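# Move folded letter into rack slot between red boards

## Task

Take the folded letter out of the slot it currently stands in and put it into the rack slot that lies between the two red boards. It must end upright in that slot, resting on the slot's floor, and must not be squashed. The rack must stay where it is, and both the mug and the pen pot must remain upright.

## Robot and tools

Robot: two arms, left_arm and right_arm, each with a five-finger hand. right_arm has a right hand; left_arm has its mirror image, a left hand. Base positions in the scene frame (m): left_arm (-0.052, +0.321, +0.003), right_arm (+0.019, -0.339, +0.002), both turned almost not at all about z. A post fixed to the floor stands behind the arms. Loose objects may get a brief push from outside now and then.

Frames: the scene frame has its origin at table-top height midway between the nominal bases, +z up, +x out over the table, left_arm on the +y side (arm names do not match image sides). Printed hand poses (end_effector_position in m, end_effector_quat_wxyz) are in each arm's own base frame and can be a few cm off. Motion offsets are along the current Hand target's own axes.

Hand point: a point fixed to the palm, 0.05 m in front of it and 0.15 m out from the wrist face. Its +z runs along the straight fingers, +y out of the palm, +x across the palm away from the thumb on the right hand (toward the thumb on the left hand). Straight fingertips reach about 0.06-0.07 m past the point along +z, with their centre lines 0.06 m behind it along -y. A wrist bracket on the little-finger side sticks out and can strike things. The arm tracks commands loosely; friction and weight often leave it 1-3 cm (sometimes 5 cm) short, usually low, and a load can make the elbow sag. Orientation commands are clipped to within 40 degrees of the measured orientation each step.

execute_actions(actions, cameras): actions is a list of actions; each action is a table of 1 to 15 rows, one row per 1/30 s control step; a short table repeats its last row until step 15. Each row is exactly 28 numbers in [-1, 1], covering both arms even if one is idle: left dx, dy, dz, rx, ry, rz, then left little, ring, middle, index, thumb_bend, thumb_turn, force_limit, speed; then the same 14 for the right arm. The six pose numbers are an offset, not a pose: the target relative to that arm's Hand target at the start of the action, in the Hand target's own axes; every row in an action counts from that same start, and repeating an offset moves further. 1.0 equals 0.6 m or 180 degrees; rx, ry, rz form one rotation vector. Six zeros means no new pose request (though it re-asks the old Hand target). Camera images come back only with an empty actions list or when cameras names them.

Hand numbers are absolute targets, not offsets. Fingers and thumb_bend: +1 straight/open, -1 curled/closed. thumb_turn: +1 beside the palm, -1 across in front of it. force_limit: about 0 N at -1 to 10 N at +1 fingertip force (15 N for the two thumb motors). speed: near zero at -1 rising to full at +0.48 and beyond; full travel takes 0.49 s. Use speed -0.94 or below for a gentle grip. There is no 'no change' value: to keep a hand as it is, resend the last eight numbers you actually sent it (or, if none yet, its hand_measured six plus hand_force_limit and hand_speed). With the thumb turned in, the hand can enclose roughly 0.035-0.065 m; a thin light object can be pinched between thumb tip and index pad. To loosen, send targets more open than hand_measured; to squeeze harder, raise force_limit and send a more closed target.

move(target, speed, blend, blocking, cameras): target is one 28-number row, or a list of up to 15 such rows; every row's pose offsets count from the Hand targets at the start of the move, not from the previous row. speed is path top speed in m/s (0.002 to 4.3, default 0.25; turning at twice that in rad/s), one value or one per target. blend (m) rounds corners in a list; 0 stops at each. blocking=false returns after about 0.5 s while the move continues. Paths are straight and do not avoid obstacles or the other arm; total time is capped at 10 s. The result adds a 'move:' line with the ending (done, off_target, moving, held, fault) and any limits (paced = pose clipped, held = steps withheld).

wait(seconds, 0 to 3600) lets time pass with no new commands. stop() brakes a running move. zoom_image(camera, region=[x0, y0, x1, y1]) enlarges part of the latest image of cam_head_left, cam_head_right, cam_high, cam_left_wrist or cam_right_wrist (each 672x504), at most 504 px each way. show_instructions shows the reference pages. finished_scene(scene=1) ends the scene irreversibly.

Results: Hand target is the last commanded pose after clipping; next offsets start from it. hand_measured, hand_stopped_by (moving, target, force, stalled, fault) and hand_load_n (N at fingertip, positive pushing open) each list six values in motor order. A lost grip shows as hand_load_n dropping near 0. Joint torques, velocities and motor temperatures are also reported; a MOTOR HOT line warns near 85 C, and at 100 C the arm goes limp for 30-60 s.

Joint ranges (rad): waist -2.880 to 2.880, shoulder 0 to 3.142, elbow 0 to 3.019, wrist pitch -1.693 to 1.571, wrist yaw -1.571 to 1.571, wrist roll -2.094 to 2.094.

Avoid: dropping the letter even a few mm, releasing it while it moves, fast or hard contacts, ramming the rack or fixed items, the arms or hands touching each other, knocking anything off the work area, tipping the mug or pen pot, and long stretched or pushing holds that overheat motors. The result must hold once the robot lets go.

Each tool is called after "Request:" by a JSON object that holds its "method" and its "body".

Reference images:

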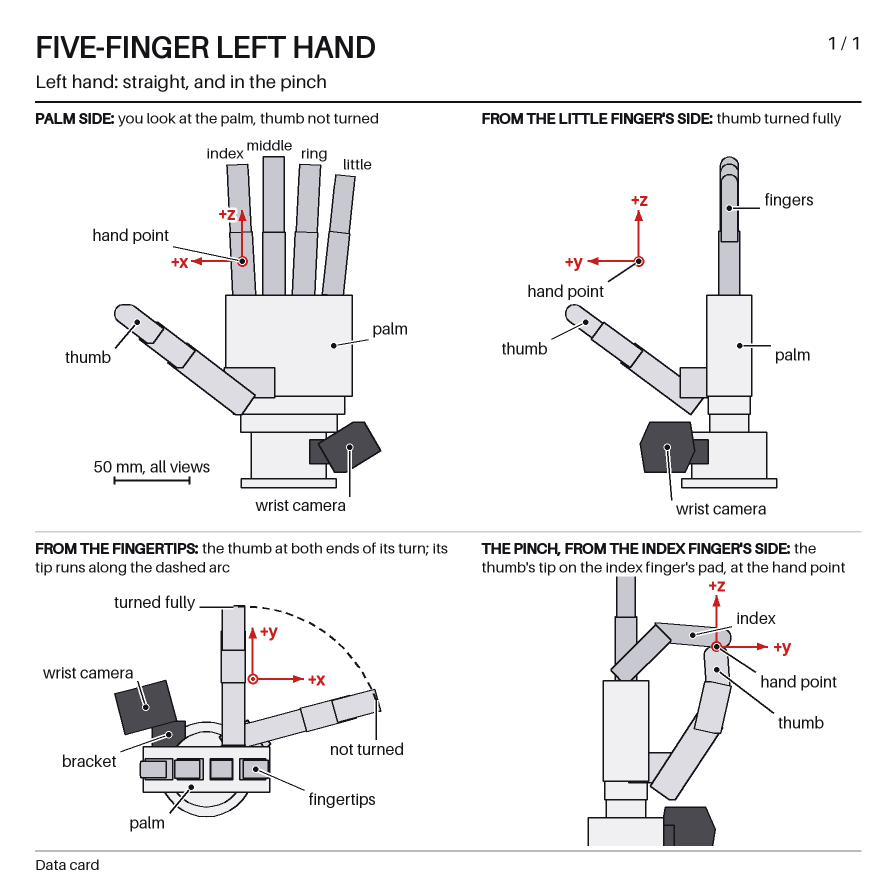

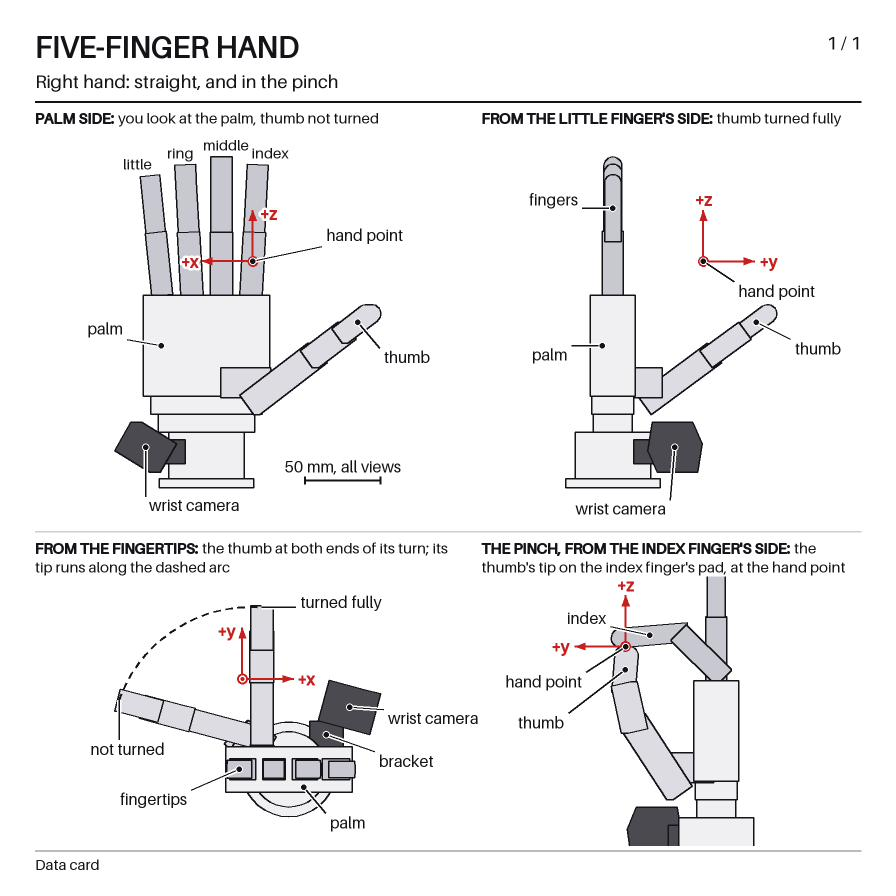

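## Session

Request:
{"method": "execute_actions", "body": {"actions": []}}

Scene clock: 0.00 s.
left_arm: end_effector_position=(+0.1425, +0.0080, +0.1150) hand_measured=(+1.000, +1.000, +1.000, +1.000, +1.000, +1.000) hand_load_n=(+0.0, +0.0, +0.0, +0.0, +0.0, +0.0) hand_stopped_by=(target, target, target, target, target, target) hand_force_limit=0.00 hand_speed=-0.80 end_effector_quat_wxyz=(+0.196, -0.205, +0.917, +0.280) | right_arm: end_effector_position=(+0.0576, +0.3265, +0.1036) hand_measured=(+1.000, +1.000, +1.000, +1.000, +1.000, +1.000) hand_load_n=(+0.0, +0.0, +0.5, +0.0, +0.0, +0.0) hand_stopped_by=(target, target, target, target, target, target) hand_force_limit=0.00 hand_speed=-0.80 end_effector_quat_wxyz=(-0.185, +0.914, -0.238, +0.271)
Joint positions: left_arm=[-0.765 1.036 0.581 -1.413 -0.64 0.267] | right_arm=[1.613 1.196 0.823 -0.967 0.634 0.476]
Joint velocities: within noise
Joint torques (N m): no reading
Motor temperatures (°C): left_arm=[24 25 24 25 27 22] | right_arm=[31 27 21 24 25 24]
Heat: left arm: hottest wrist yaw 27 °C; right arm: hottest waist 31 °C.
Hand target: left_arm +0.1461, +0.0044, +0.1178; +0.198, -0.207, +0.918, +0.275 | right_arm +0.0572, +0.3358, +0.1127; -0.197, +0.912, -0.242, +0.268

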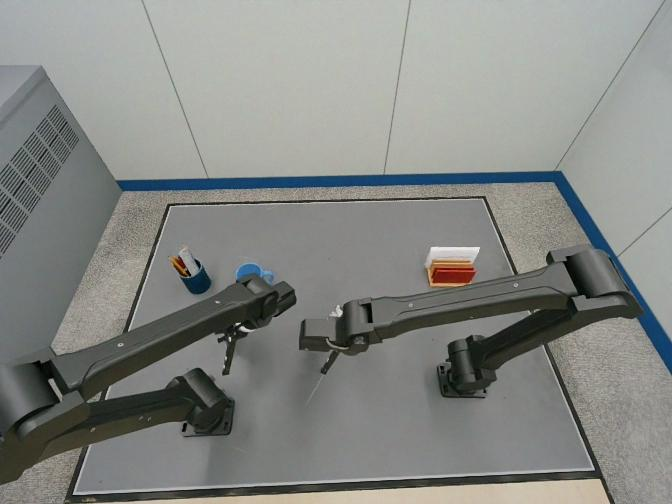

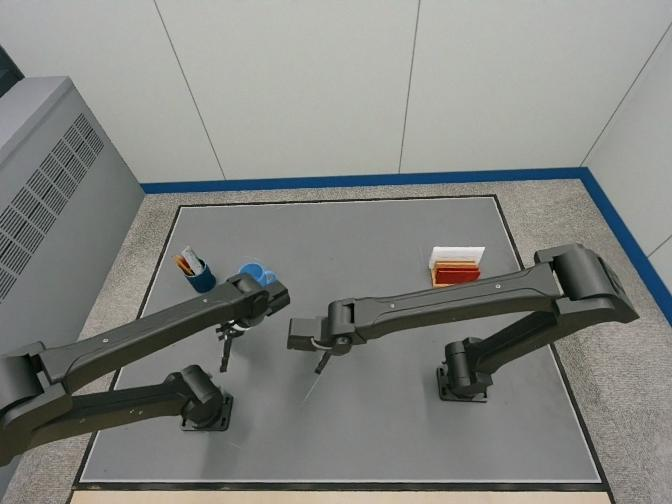

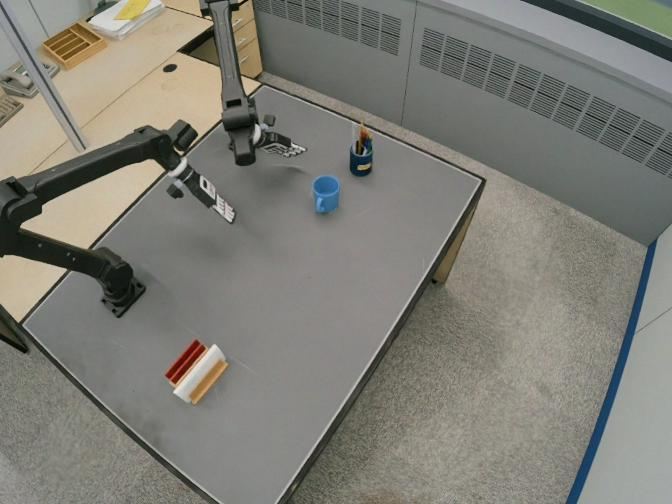

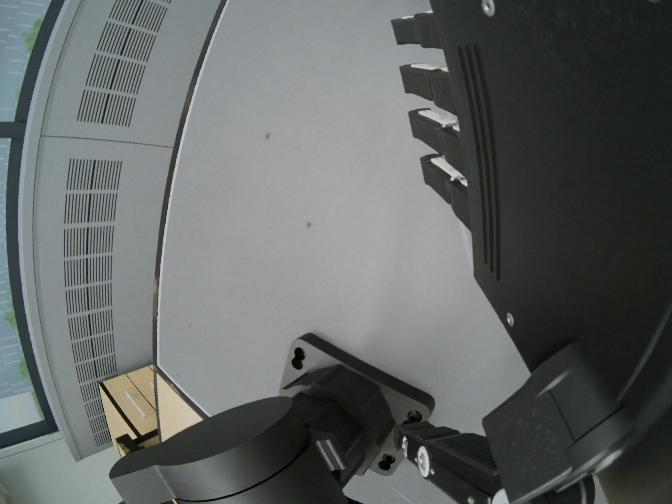

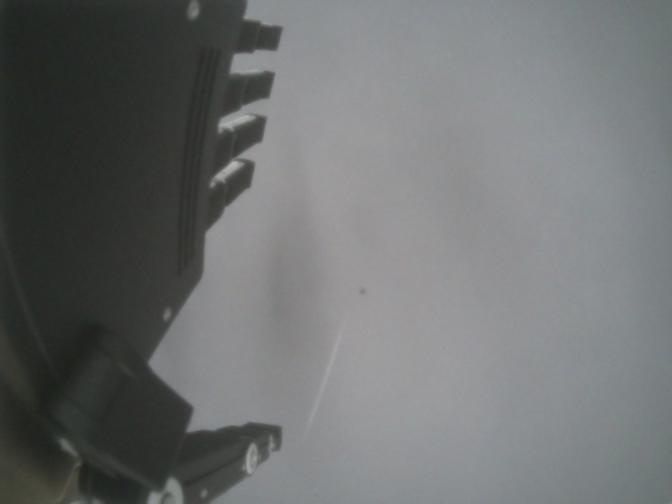

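Request:
{"method": "zoom_image", "body": {"camera": "cam_head_left", "region": [400, 220, 510, 310]}}

Request:
{"method": "zoom_image", "body": {"camera": "cam_high", "region": [130, 310, 270, 420]}}

Request:
{"method": "zoom_image", "body": {"camera": "cam_head_right", "region": [400, 220, 510, 310]}}

Scaled by 4.582 from the camera's image (finer frame: 960x720).

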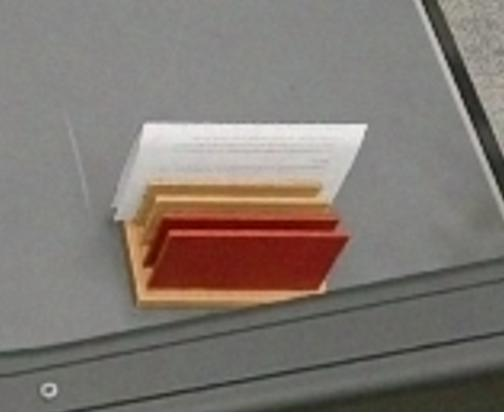

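Scaled by 3.600 from the camera's image (finer frame: 960x720).

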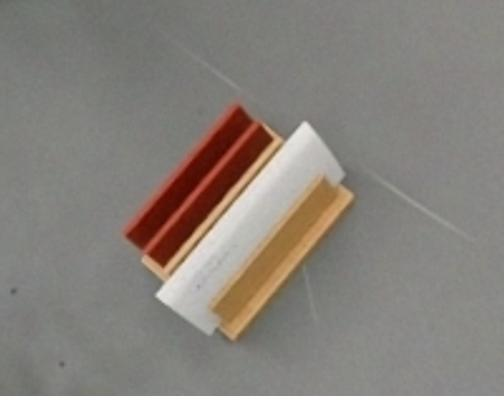

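Scaled by 4.582 from the camera's image (finer frame: 960x720).

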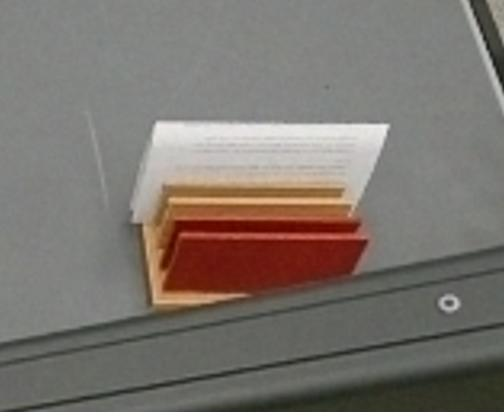

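Request:
{"method": "move", "body": {"target": [[0,0,0,0,0,0,1,1,1,1,1,1,0,-0.8,0.131,-0.163,-0.260,0,0,0,1,1,1,1,1,1,0,-0.8],[0,0,0,0,0,0,1,1,1,1,1,1,0,-0.8,0.6995,0.151,-0.249,-0.223,-0.034,0.3215,1,1,1,1,1,1,0,-0.8]], "blend": [0.05,0], "speed": 0.3, "cameras": ["all"]}}

Scene clock: 88.20 s.
left_arm: end_effector_position=(+0.1425, +0.0080, +0.1150) hand_measured=(+1.000, +1.000, +1.000, +1.000, +1.000, +1.000) hand_load_n=(+0.0, +0.0, +0.5, +0.0, +0.0, +0.0) hand_stopped_by=(target, target, target, target, target, target) hand_force_limit=0.00 hand_speed=-0.80 end_effector_quat_wxyz=(+0.196, -0.205, +0.917, +0.280) | right_arm: end_effector_position=(+0.2444, +0.0001, +0.3297) hand_measured=(+1.000, +1.000, +1.000, +1.000, +1.000, +1.000) hand_load_n=(+0.0, +0.0, -0.5, +0.0, +0.0, +0.0) hand_stopped_by=(target, target, target, target, target, target) hand_force_limit=0.00 hand_speed=-0.80 end_effector_quat_wxyz=(-0.071, +0.701, -0.706, +0.073)
Joint positions: left_arm=[-0.765 1.036 0.581 -1.413 -0.64 0.267] | right_arm=[-0.114 1.032 1.336 -1.67 -0.02 -0.104]
Joint torques (N m): left_arm=[-1.14 -2.55 9.06 -0.18 -0.4 0.05] | right_arm=[0.09 -5.01 10.1 0.59 -0.03 -0.09]
Motor temperatures (°C): left_arm=[24 25 30 24 27 22] | right_arm=[31 28 27 23 25 24]
Heat: left arm: hottest elbow 30 °C; right arm: hottest waist 31 °C.
Hand target: left_arm +0.1461, +0.0044, +0.1178; +0.198, -0.207, +0.918, +0.275 | right_arm +0.2500, -0.0008, +0.3500; +0.000, +0.707, -0.707, +0.000
Off the commanded pose: left_arm 0.006 m, 1 deg | right_arm 0.021 m, 12 deg.
joint sent to its limit (right arm) — joint 4 (wrist pitch), lower limit. The joint targets are off in orientation, not in position.
move: off_target (right_arm)

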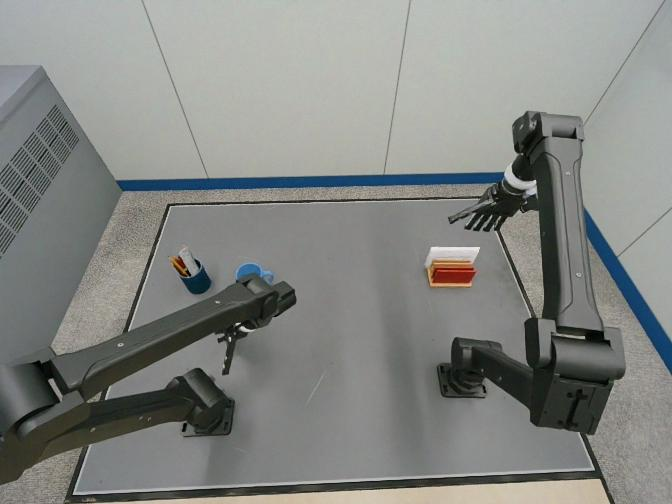

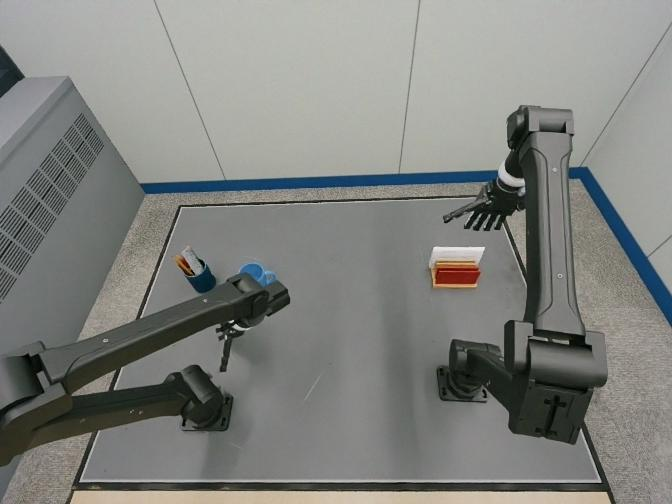

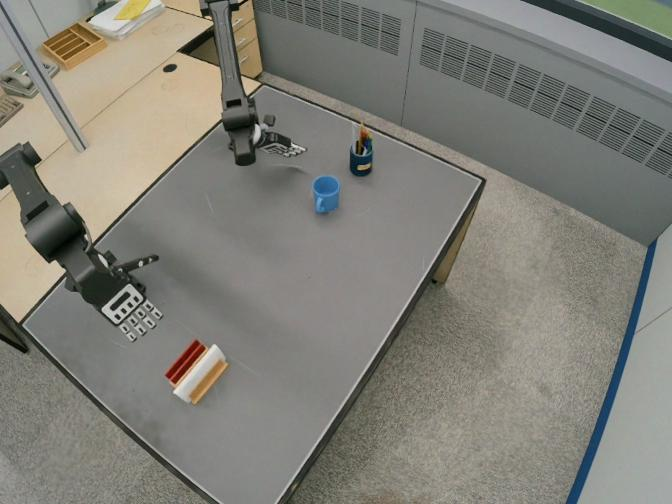

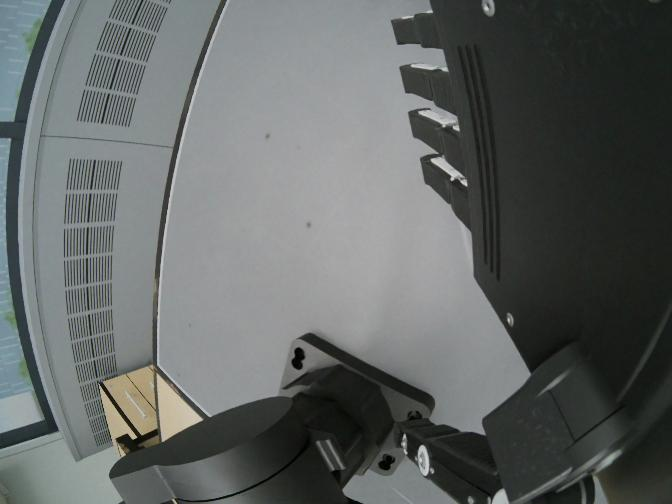

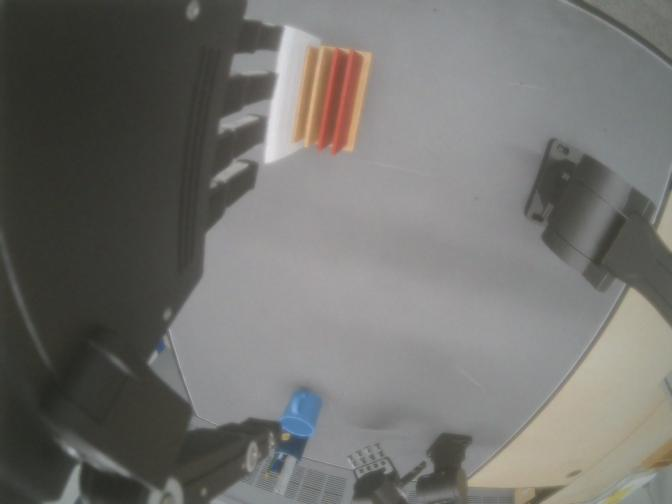

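Request:
{"method": "zoom_image", "body": {"camera": "cam_right_wrist", "region": [230, 10, 430, 170]}}

Request:
{"method": "zoom_image", "body": {"camera": "cam_high", "region": [130, 320, 260, 420]}}

Request:
{"method": "zoom_image", "body": {"camera": "cam_head_left", "region": [410, 230, 500, 300]}}

Scaled by 2.520 from the camera's image (finer frame: 960x720).

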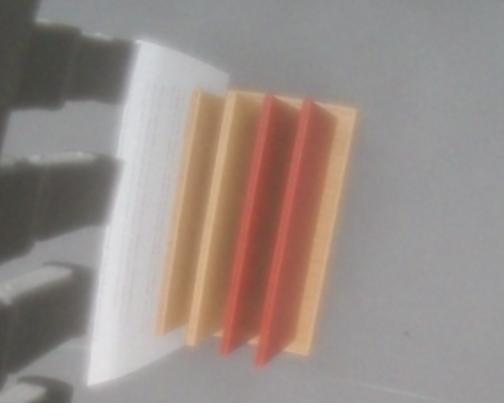

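Scaled by 3.877 from the camera's image (finer frame: 960x720).

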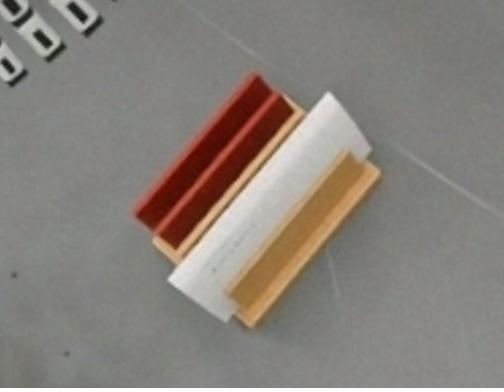

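Scaled by 5.600 from the camera's image (finer frame: 960x720).

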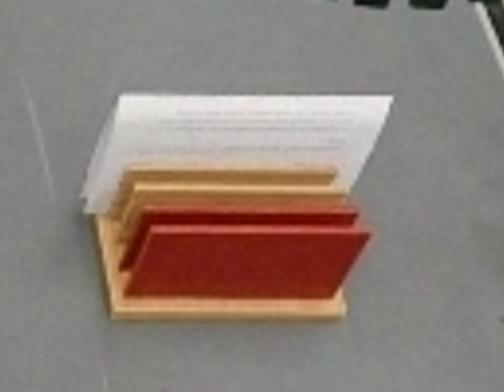

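Request:
{"method": "move", "body": {"target": [[-0.1263,-0.1767,-0.408,0.33,0.112,0,1,1,1,1,1,1,0,-0.8,0,0,0,0,0,0,1,1,1,1,1,-1,0,-0.2],[-0.019,-0.5307,-0.327,0.6624,0.2248,0.005,1,1,1,1,1,1,0,-0.8,0,0,0,0,0,0,1,1,1,1,1,-1,0,-0.2]], "blend": [0.05,0], "speed": 0.3, "cameras": ["all"]}}

Scene clock: 158.83 s.
left_arm: end_effector_position=(+0.2636, -0.3538, +0.1455) hand_measured=(+1.000, +1.000, +1.000, +1.000, +1.000, +1.000) hand_load_n=(+0.0, +0.0, -0.5, +0.0, +0.0, +0.0) hand_stopped_by=(target, target, target, target, target, target) hand_force_limit=0.00 hand_speed=-0.80 end_effector_quat_wxyz=(+0.005, +0.008, +0.707, -0.708) | right_arm: end_effector_position=(+0.2443, +0.0000, +0.3297) hand_measured=(+1.000, +1.000, +1.000, +1.000, +1.000, -1.000) hand_load_n=(+0.0, +0.0, +0.0, +0.0, +0.0, +0.0) hand_stopped_by=(target, target, target, target, target, target) hand_force_limit=0.00 hand_speed=-0.20 end_effector_quat_wxyz=(-0.071, +0.701, -0.706, +0.073)
Joint positions: left_arm=[-0.496 1.43 0.487 0.945 1.079 0.017] | right_arm=[-0.114 1.032 1.336 -1.67 -0.02 -0.106]
Joint torques (N m): left_arm=[-0.67 -6.36 5.78 2.14 0.22 -0.12] | right_arm=[0.15 -5.13 10.11 0.59 0.01 -0.08]
Motor temperatures (°C): left_arm=[24 25 31 24 27 22] | right_arm=[31 27 33 23 25 24]
Heat: left arm: hottest elbow 31 °C; right arm: hottest elbow 33 °C.
Hand target: left_arm +0.2620, -0.3506, +0.1395; +0.000, +0.000, +0.708, -0.707 | right_arm +0.2500, -0.0008, +0.3500; +0.000, +0.707, -0.707, +0.000
Off the commanded pose: left_arm 0.007 m, 1 deg | right_arm 0.021 m, 12 deg.
joint sent to its limit (right arm) — joint 4 (wrist pitch), lower limit. The joint targets are off in orientation, not in position.
move: done; blend cut to 0 m at target 1

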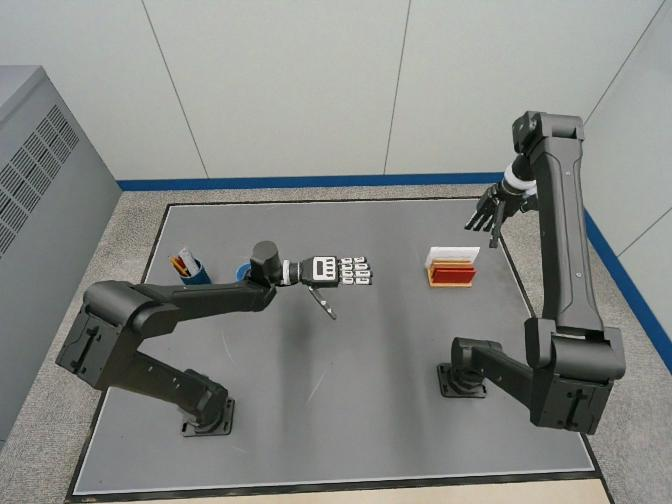

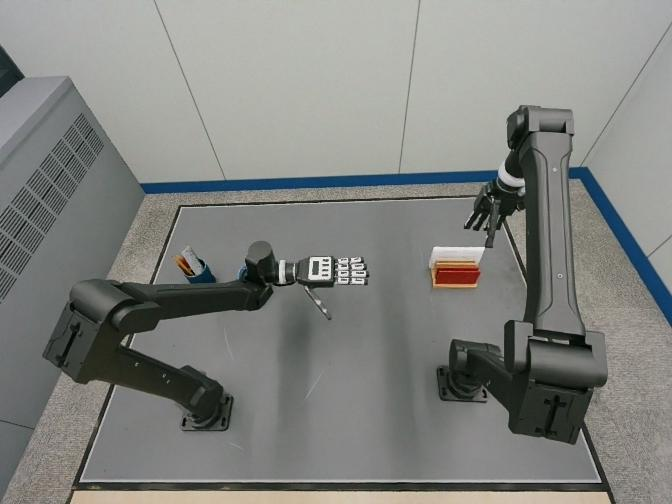

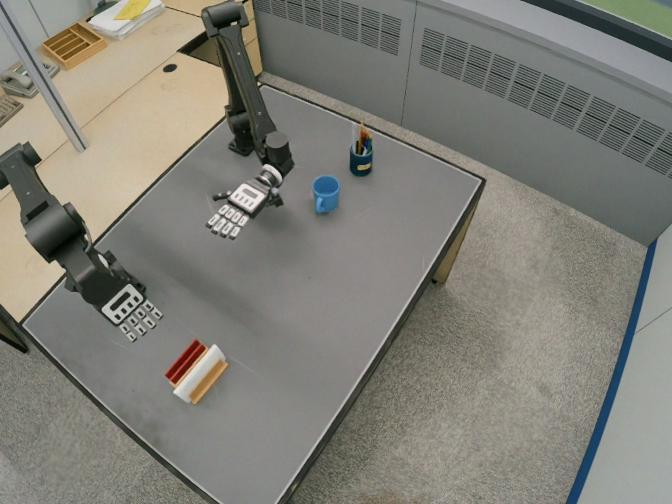

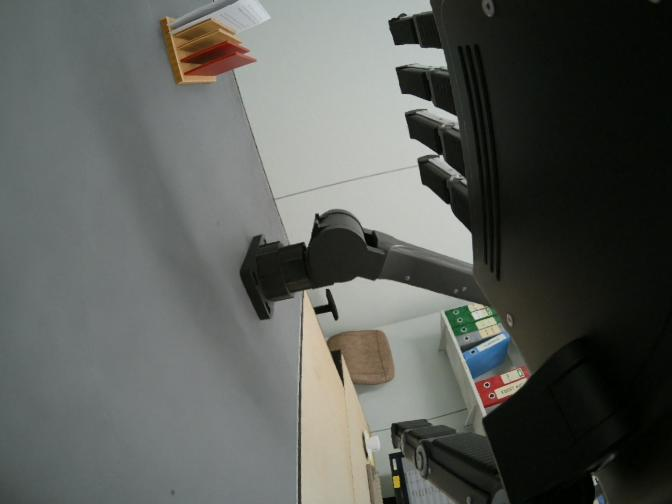

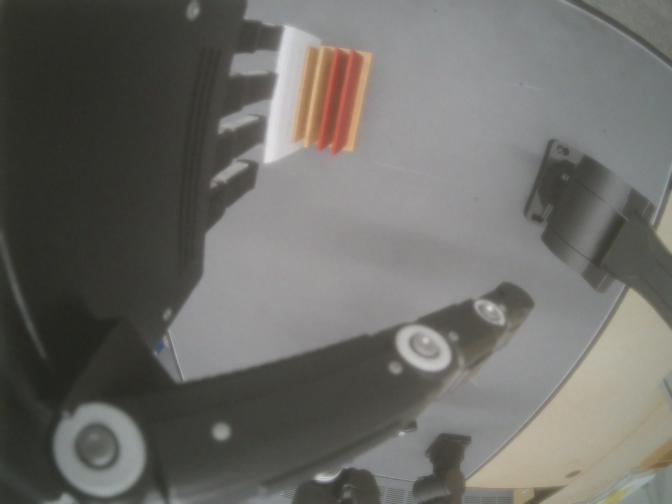

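Request:
{"method": "zoom_image", "body": {"camera": "cam_left_wrist", "region": [150, 0, 290, 100]}}

Scaled by 3.600 from the camera's image (finer frame: 960x720).

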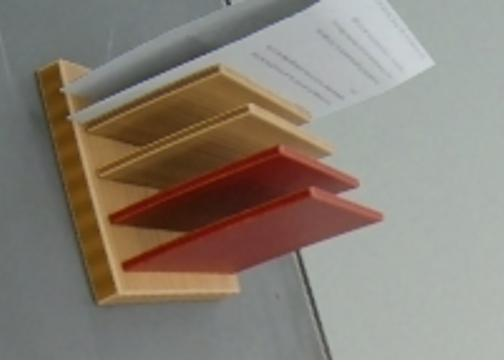

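Request:
{"method": "move", "body": {"target": [-0.208,-0.058,0.038,0,-0.15,0,1,1,1,1,1,1,0,-0.8,0,0,0,0,0,0,1,1,1,1,1,-1,0,-0.2], "speed": 0.2, "cameras": ["all"]}}

Scene clock: 201.80 s.
left_arm: end_effector_position=(+0.3796, -0.3634, +0.1663) hand_measured=(+1.000, +1.000, +1.000, +1.000, +1.000, +1.000) hand_load_n=(+0.0, +0.0, +0.0, +0.0, +0.0, -0.5) hand_stopped_by=(target, target, target, target, target, target) hand_force_limit=0.00 hand_speed=-0.80 end_effector_quat_wxyz=(+0.169, -0.166, +0.691, -0.683) | right_arm: end_effector_position=(+0.2443, +0.0000, +0.3297) hand_measured=(+1.000, +1.000, +1.000, +1.000, +1.000, -1.000) hand_load_n=(+0.0, +0.0, +0.0, +0.0, +0.0, +0.0) hand_stopped_by=(target, target, target, target, target, target) hand_force_limit=0.00 hand_speed=-0.20 end_effector_quat_wxyz=(-0.071, +0.701, -0.706, +0.073)
Joint positions: left_arm=[-0.508 1.43 0.585 0.834 0.585 0.012] | right_arm=[-0.114 1.032 1.336 -1.67 -0.02 -0.106]
Joint torques (N m): left_arm=[-1.96 -7.59 10.92 1.21 -0.02 -0.07] | right_arm=[0.15 -5.13 10.13 0.61 0.01 -0.08]
Heat: left arm: hottest elbow 28 °C; right arm: hottest elbow 34 °C.
Hand target: left_arm +0.3868, -0.3735, +0.1743; +0.165, -0.165, +0.688, -0.687 | right_arm +0.2500, -0.0008, +0.3500; +0.000, +0.707, -0.707, +0.000
Off the commanded pose: left_arm 0.015 m, 1 deg | right_arm 0.021 m, 12 deg.
joint sent to its limit (right arm) — joint 4 (wrist pitch), lower limit. The joint targets are off in orientation, not in position.
move: off_target (left_arm)

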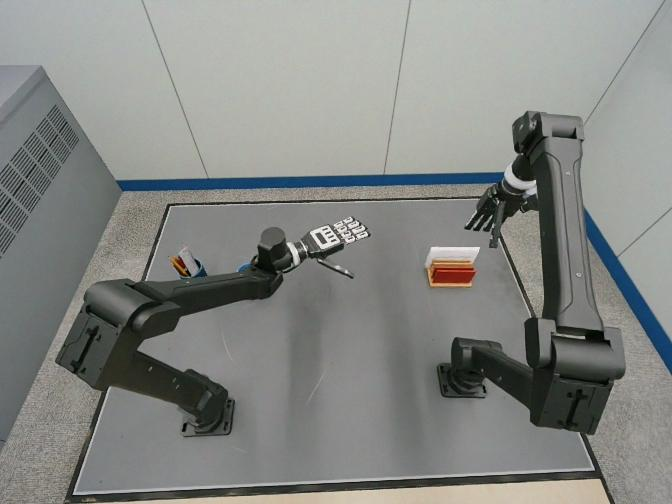

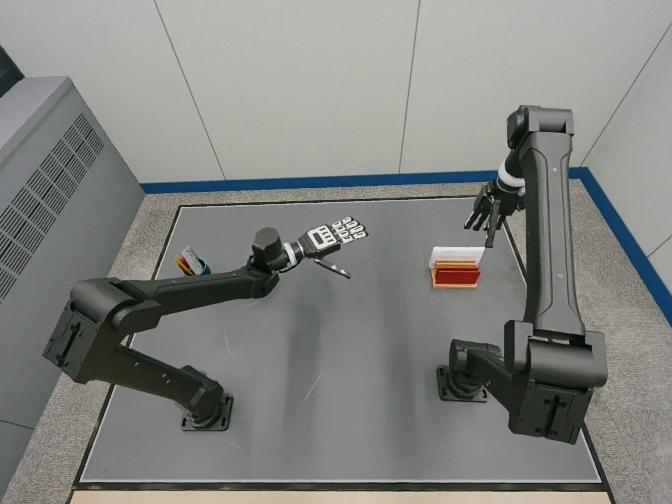

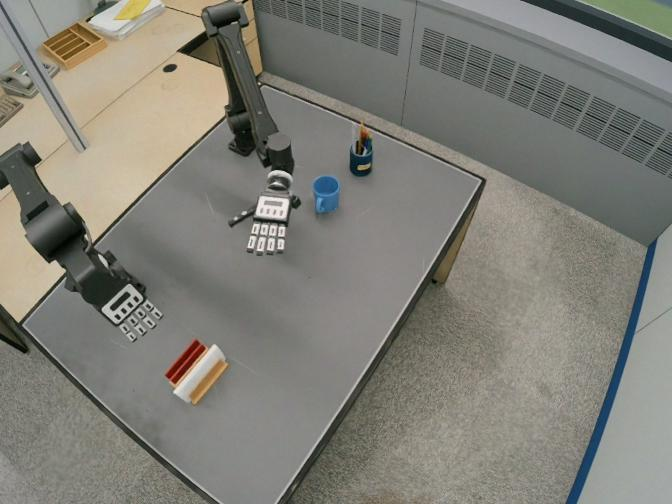

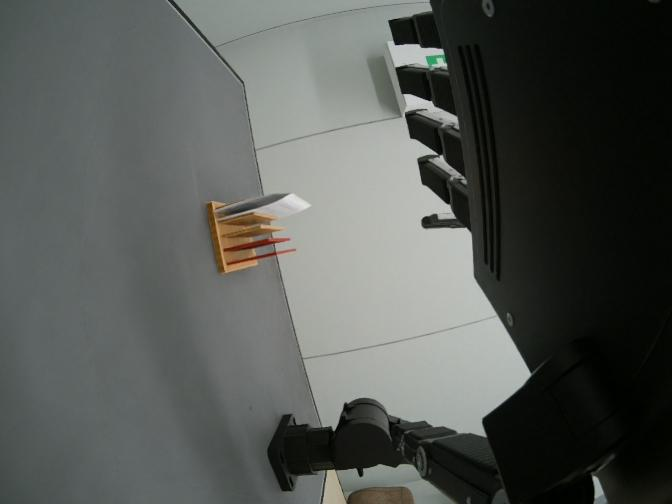

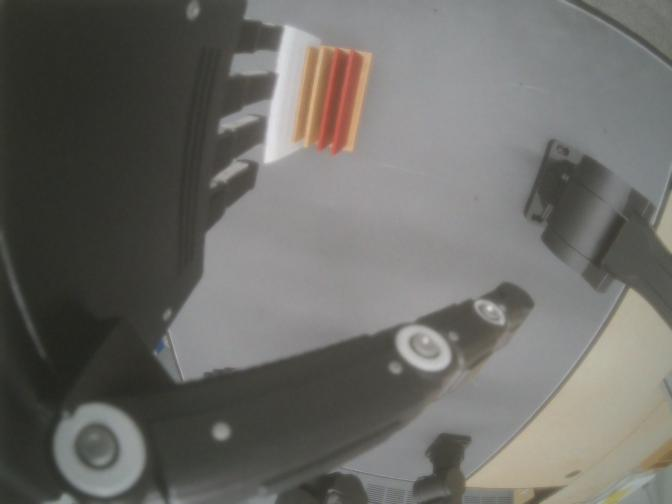

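Request:
{"method": "zoom_image", "body": {"camera": "cam_left_wrist", "region": [190, 175, 330, 285]}}

Scaled by 3.600 from the camera's image (finer frame: 960x720).

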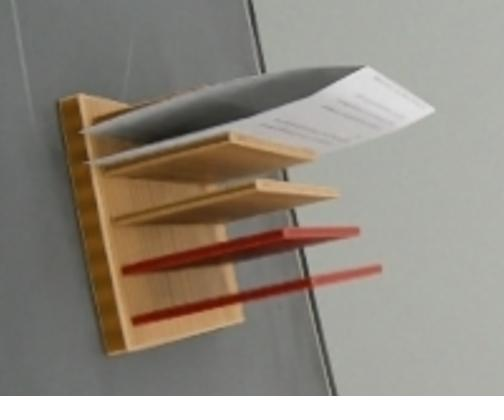

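Request:
{"method": "move", "body": {"target": [0,0,0,0,0,0,1,1,1,1,1,1,0,-0.8,-0.018,-0.183,0.133,0.25,-0.005,-0.012,1,1,-0.2,-0.2,0.9,-1,0,-0.2], "speed": 0.2, "cameras": ["all"]}}

Scene clock: 270.10 s.
left_arm: end_effector_position=(+0.3794, -0.3635, +0.1663) hand_measured=(+1.000, +1.000, +1.000, +1.000, +1.000, +1.000) hand_load_n=(+0.0, +0.0, +0.0, +0.0, +0.0, -0.5) hand_stopped_by=(target, target, target, target, target, target) hand_force_limit=0.00 hand_speed=-0.80 end_effector_quat_wxyz=(+0.169, -0.166, +0.691, -0.683) | right_arm: end_effector_position=(+0.3580, +0.0057, +0.2661) hand_measured=(+1.000, +1.000, -0.200, -0.200, +0.900, -1.000) hand_load_n=(+0.0, +0.0, +0.0, +0.0, +0.0, +0.0) hand_stopped_by=(target, target, target, target, target, target) hand_force_limit=0.00 hand_speed=-0.20 end_effector_quat_wxyz=(-0.266, +0.668, -0.645, +0.259)
Joint positions: left_arm=[-0.509 1.43 0.585 0.834 0.585 0.012] | right_arm=[-0.1 0.898 0.985 -0.902 -0.089 -0.1]
Joint torques (N m): left_arm=[-1.67 -7.36 10.88 1.22 -0.01 -0.1] | right_arm=[0.73 -5.6 7.08 2.41 -0.13 0.05]
Heat: left arm: hottest elbow 34 °C; right arm: hottest elbow 35 °C.
Hand target: left_arm +0.3868, -0.3736, +0.1743; +0.165, -0.164, +0.688, -0.687 | right_arm +0.3598, +0.0100, +0.2701; -0.276, +0.666, -0.640, +0.265
Off the commanded pose: left_arm 0.015 m, 1 deg | right_arm 0.006 m, 2 deg.
move: done

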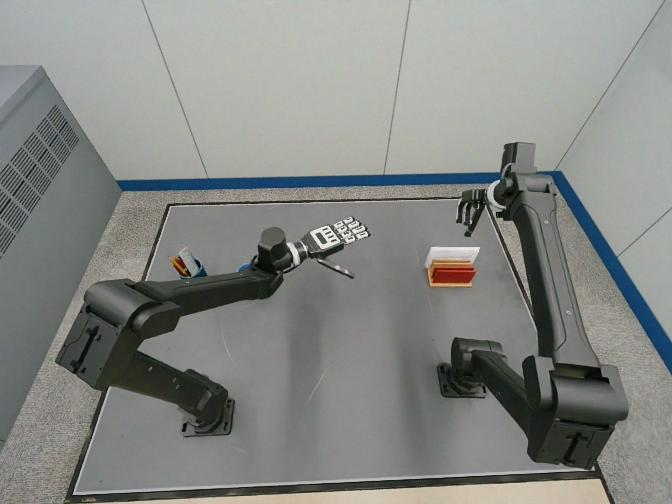

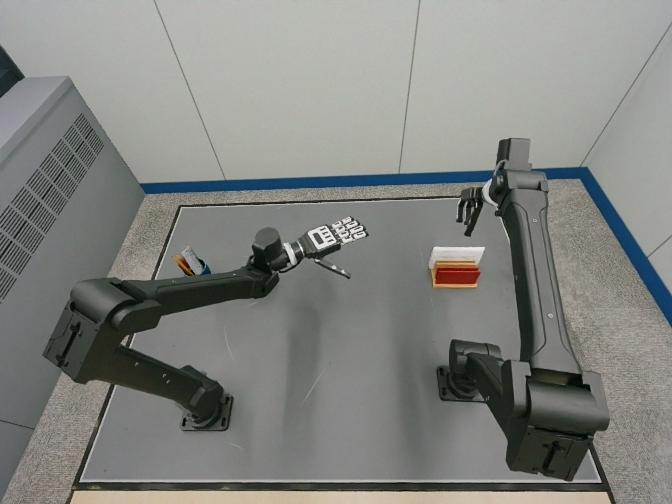

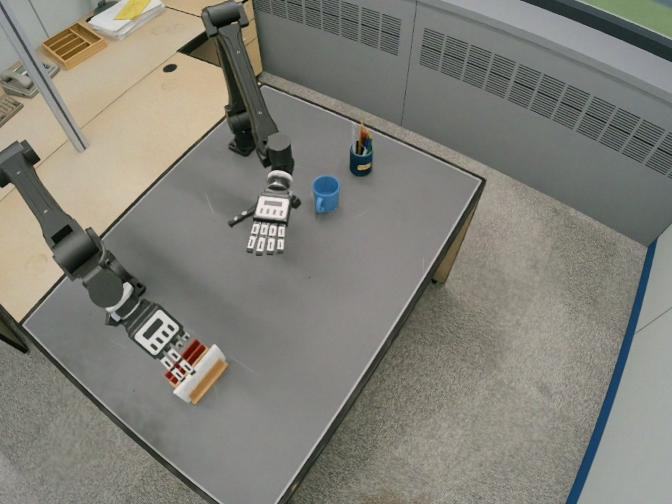

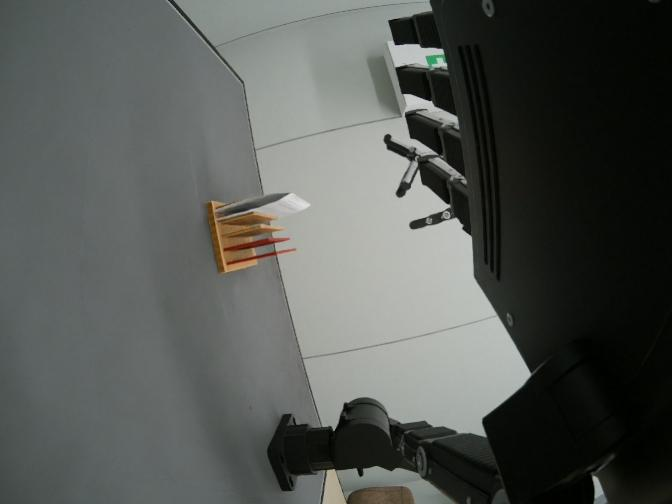

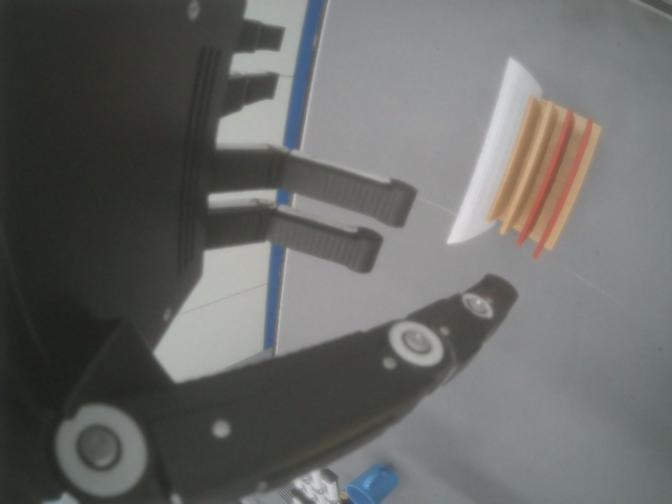

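Request:
{"method": "move", "body": {"target": [0,0,0,0,0,0,1,1,1,1,1,1,0,-0.8,0,0.046,0.118,0,0,0,1,1,-0.2,-0.2,0.9,-1,0,-0.2], "speed": 0.15, "cameras": ["cam_left_wrist","cam_right_wrist","cam_head_left","cam_high"]}}

Request:
{"method": "zoom_image", "body": {"camera": "cam_left_wrist", "region": [190, 130, 430, 290]}}

Request:
{"method": "zoom_image", "body": {"camera": "cam_head_left", "region": [410, 210, 510, 300]}}

Request:
{"method": "zoom_image", "body": {"camera": "cam_right_wrist", "region": [260, 30, 640, 330]}}

Scene clock: 313.53 s.
left_arm: end_effector_position=(+0.3794, -0.3635, +0.1663) hand_measured=(+1.000, +1.000, +1.000, +1.000, +1.000, +1.000) hand_load_n=(+0.0, +0.0, +0.0, +0.0, +0.0, -0.5) hand_stopped_by=(target, target, target, target, target, target) hand_force_limit=0.00 hand_speed=-0.80 end_effector_quat_wxyz=(+0.169, -0.166, +0.691, -0.683) | right_arm: end_effector_position=(+0.3868, +0.0080, +0.1981) hand_measured=(+1.000, +1.000, -0.200, -0.200, +0.900, -1.000) hand_load_n=(+0.0, +0.0, +0.0, +0.0, +0.0, +0.0) hand_stopped_by=(target, target, target, target, target, target) hand_force_limit=0.00 hand_speed=-0.20 end_effector_quat_wxyz=(-0.269, +0.668, -0.643, +0.260)
Joint positions: left_arm=[-0.509 1.43 0.585 0.834 0.585 0.012] | right_arm=[-0.086 0.981 0.85 -0.676 -0.086 -0.091]
Joint torques (N m): left_arm=[-1.79 -7.47 10.95 1.2 -0.02 -0.11] | right_arm=[0.73 -5.77 7.3 2.43 0.15 0.05]
Heat: left arm: hottest elbow 34 °C; right arm: hottest elbow 33 °C.
Hand target: left_arm +0.3868, -0.3736, +0.1743; +0.165, -0.164, +0.688, -0.687 | right_arm +0.3905, +0.0112, +0.2006; -0.276, +0.666, -0.640, +0.265
Off the commanded pose: left_arm 0.015 m, 1 deg | right_arm 0.005 m, 1 deg.
move: done
Images, in order (width x height): cam_head_left 672x504, cam_high 672x504, cam_left_wrist 672x504, cam_right_wrist 672x504.

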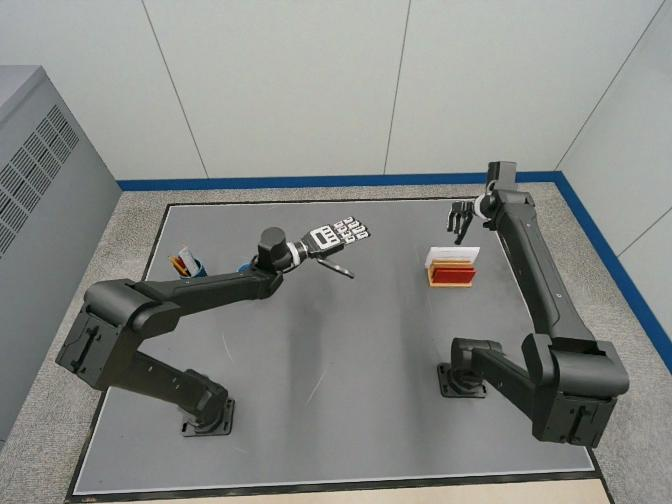

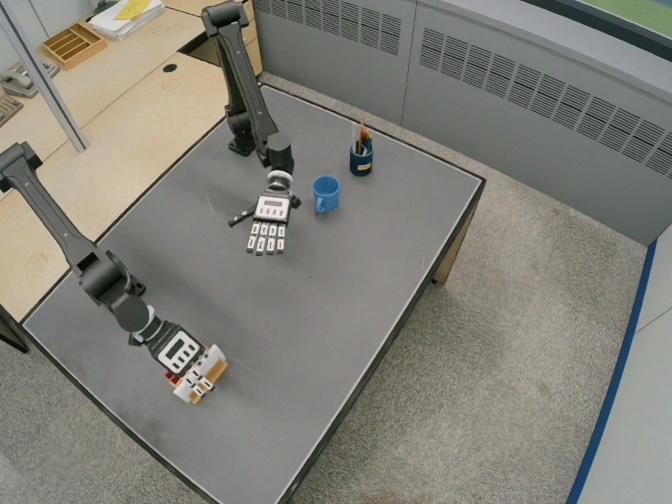

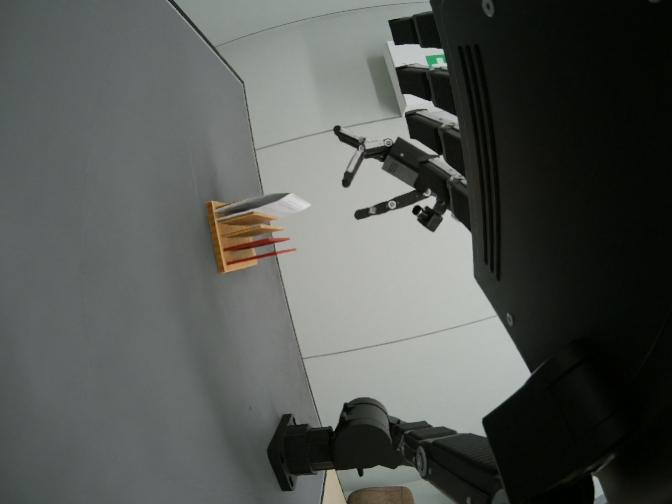

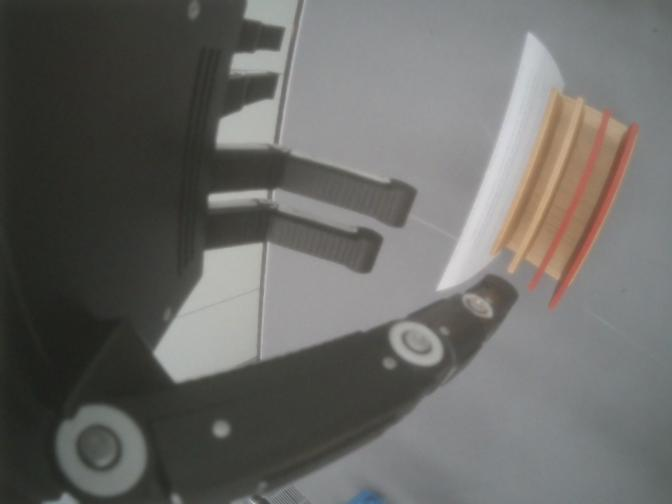

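Scaled by 2.100 from the camera's image (finer frame: 960x720).

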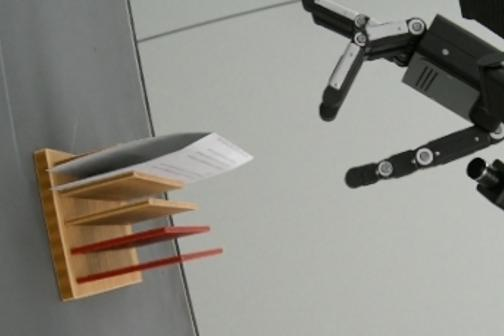

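Scaled by 5.040 from the camera's image (finer frame: 960x720).

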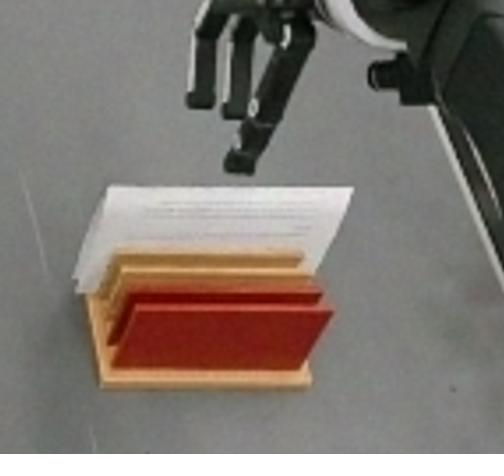

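Scaled by 1.326 from the camera's image (finer frame: 960x720).

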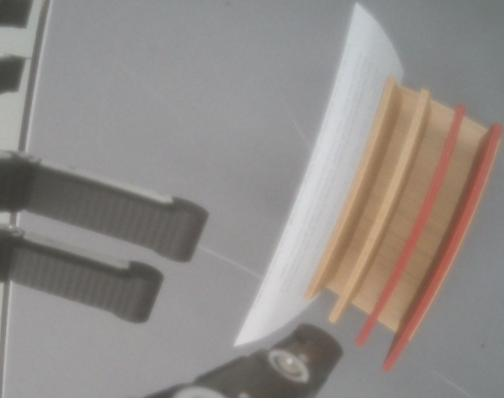

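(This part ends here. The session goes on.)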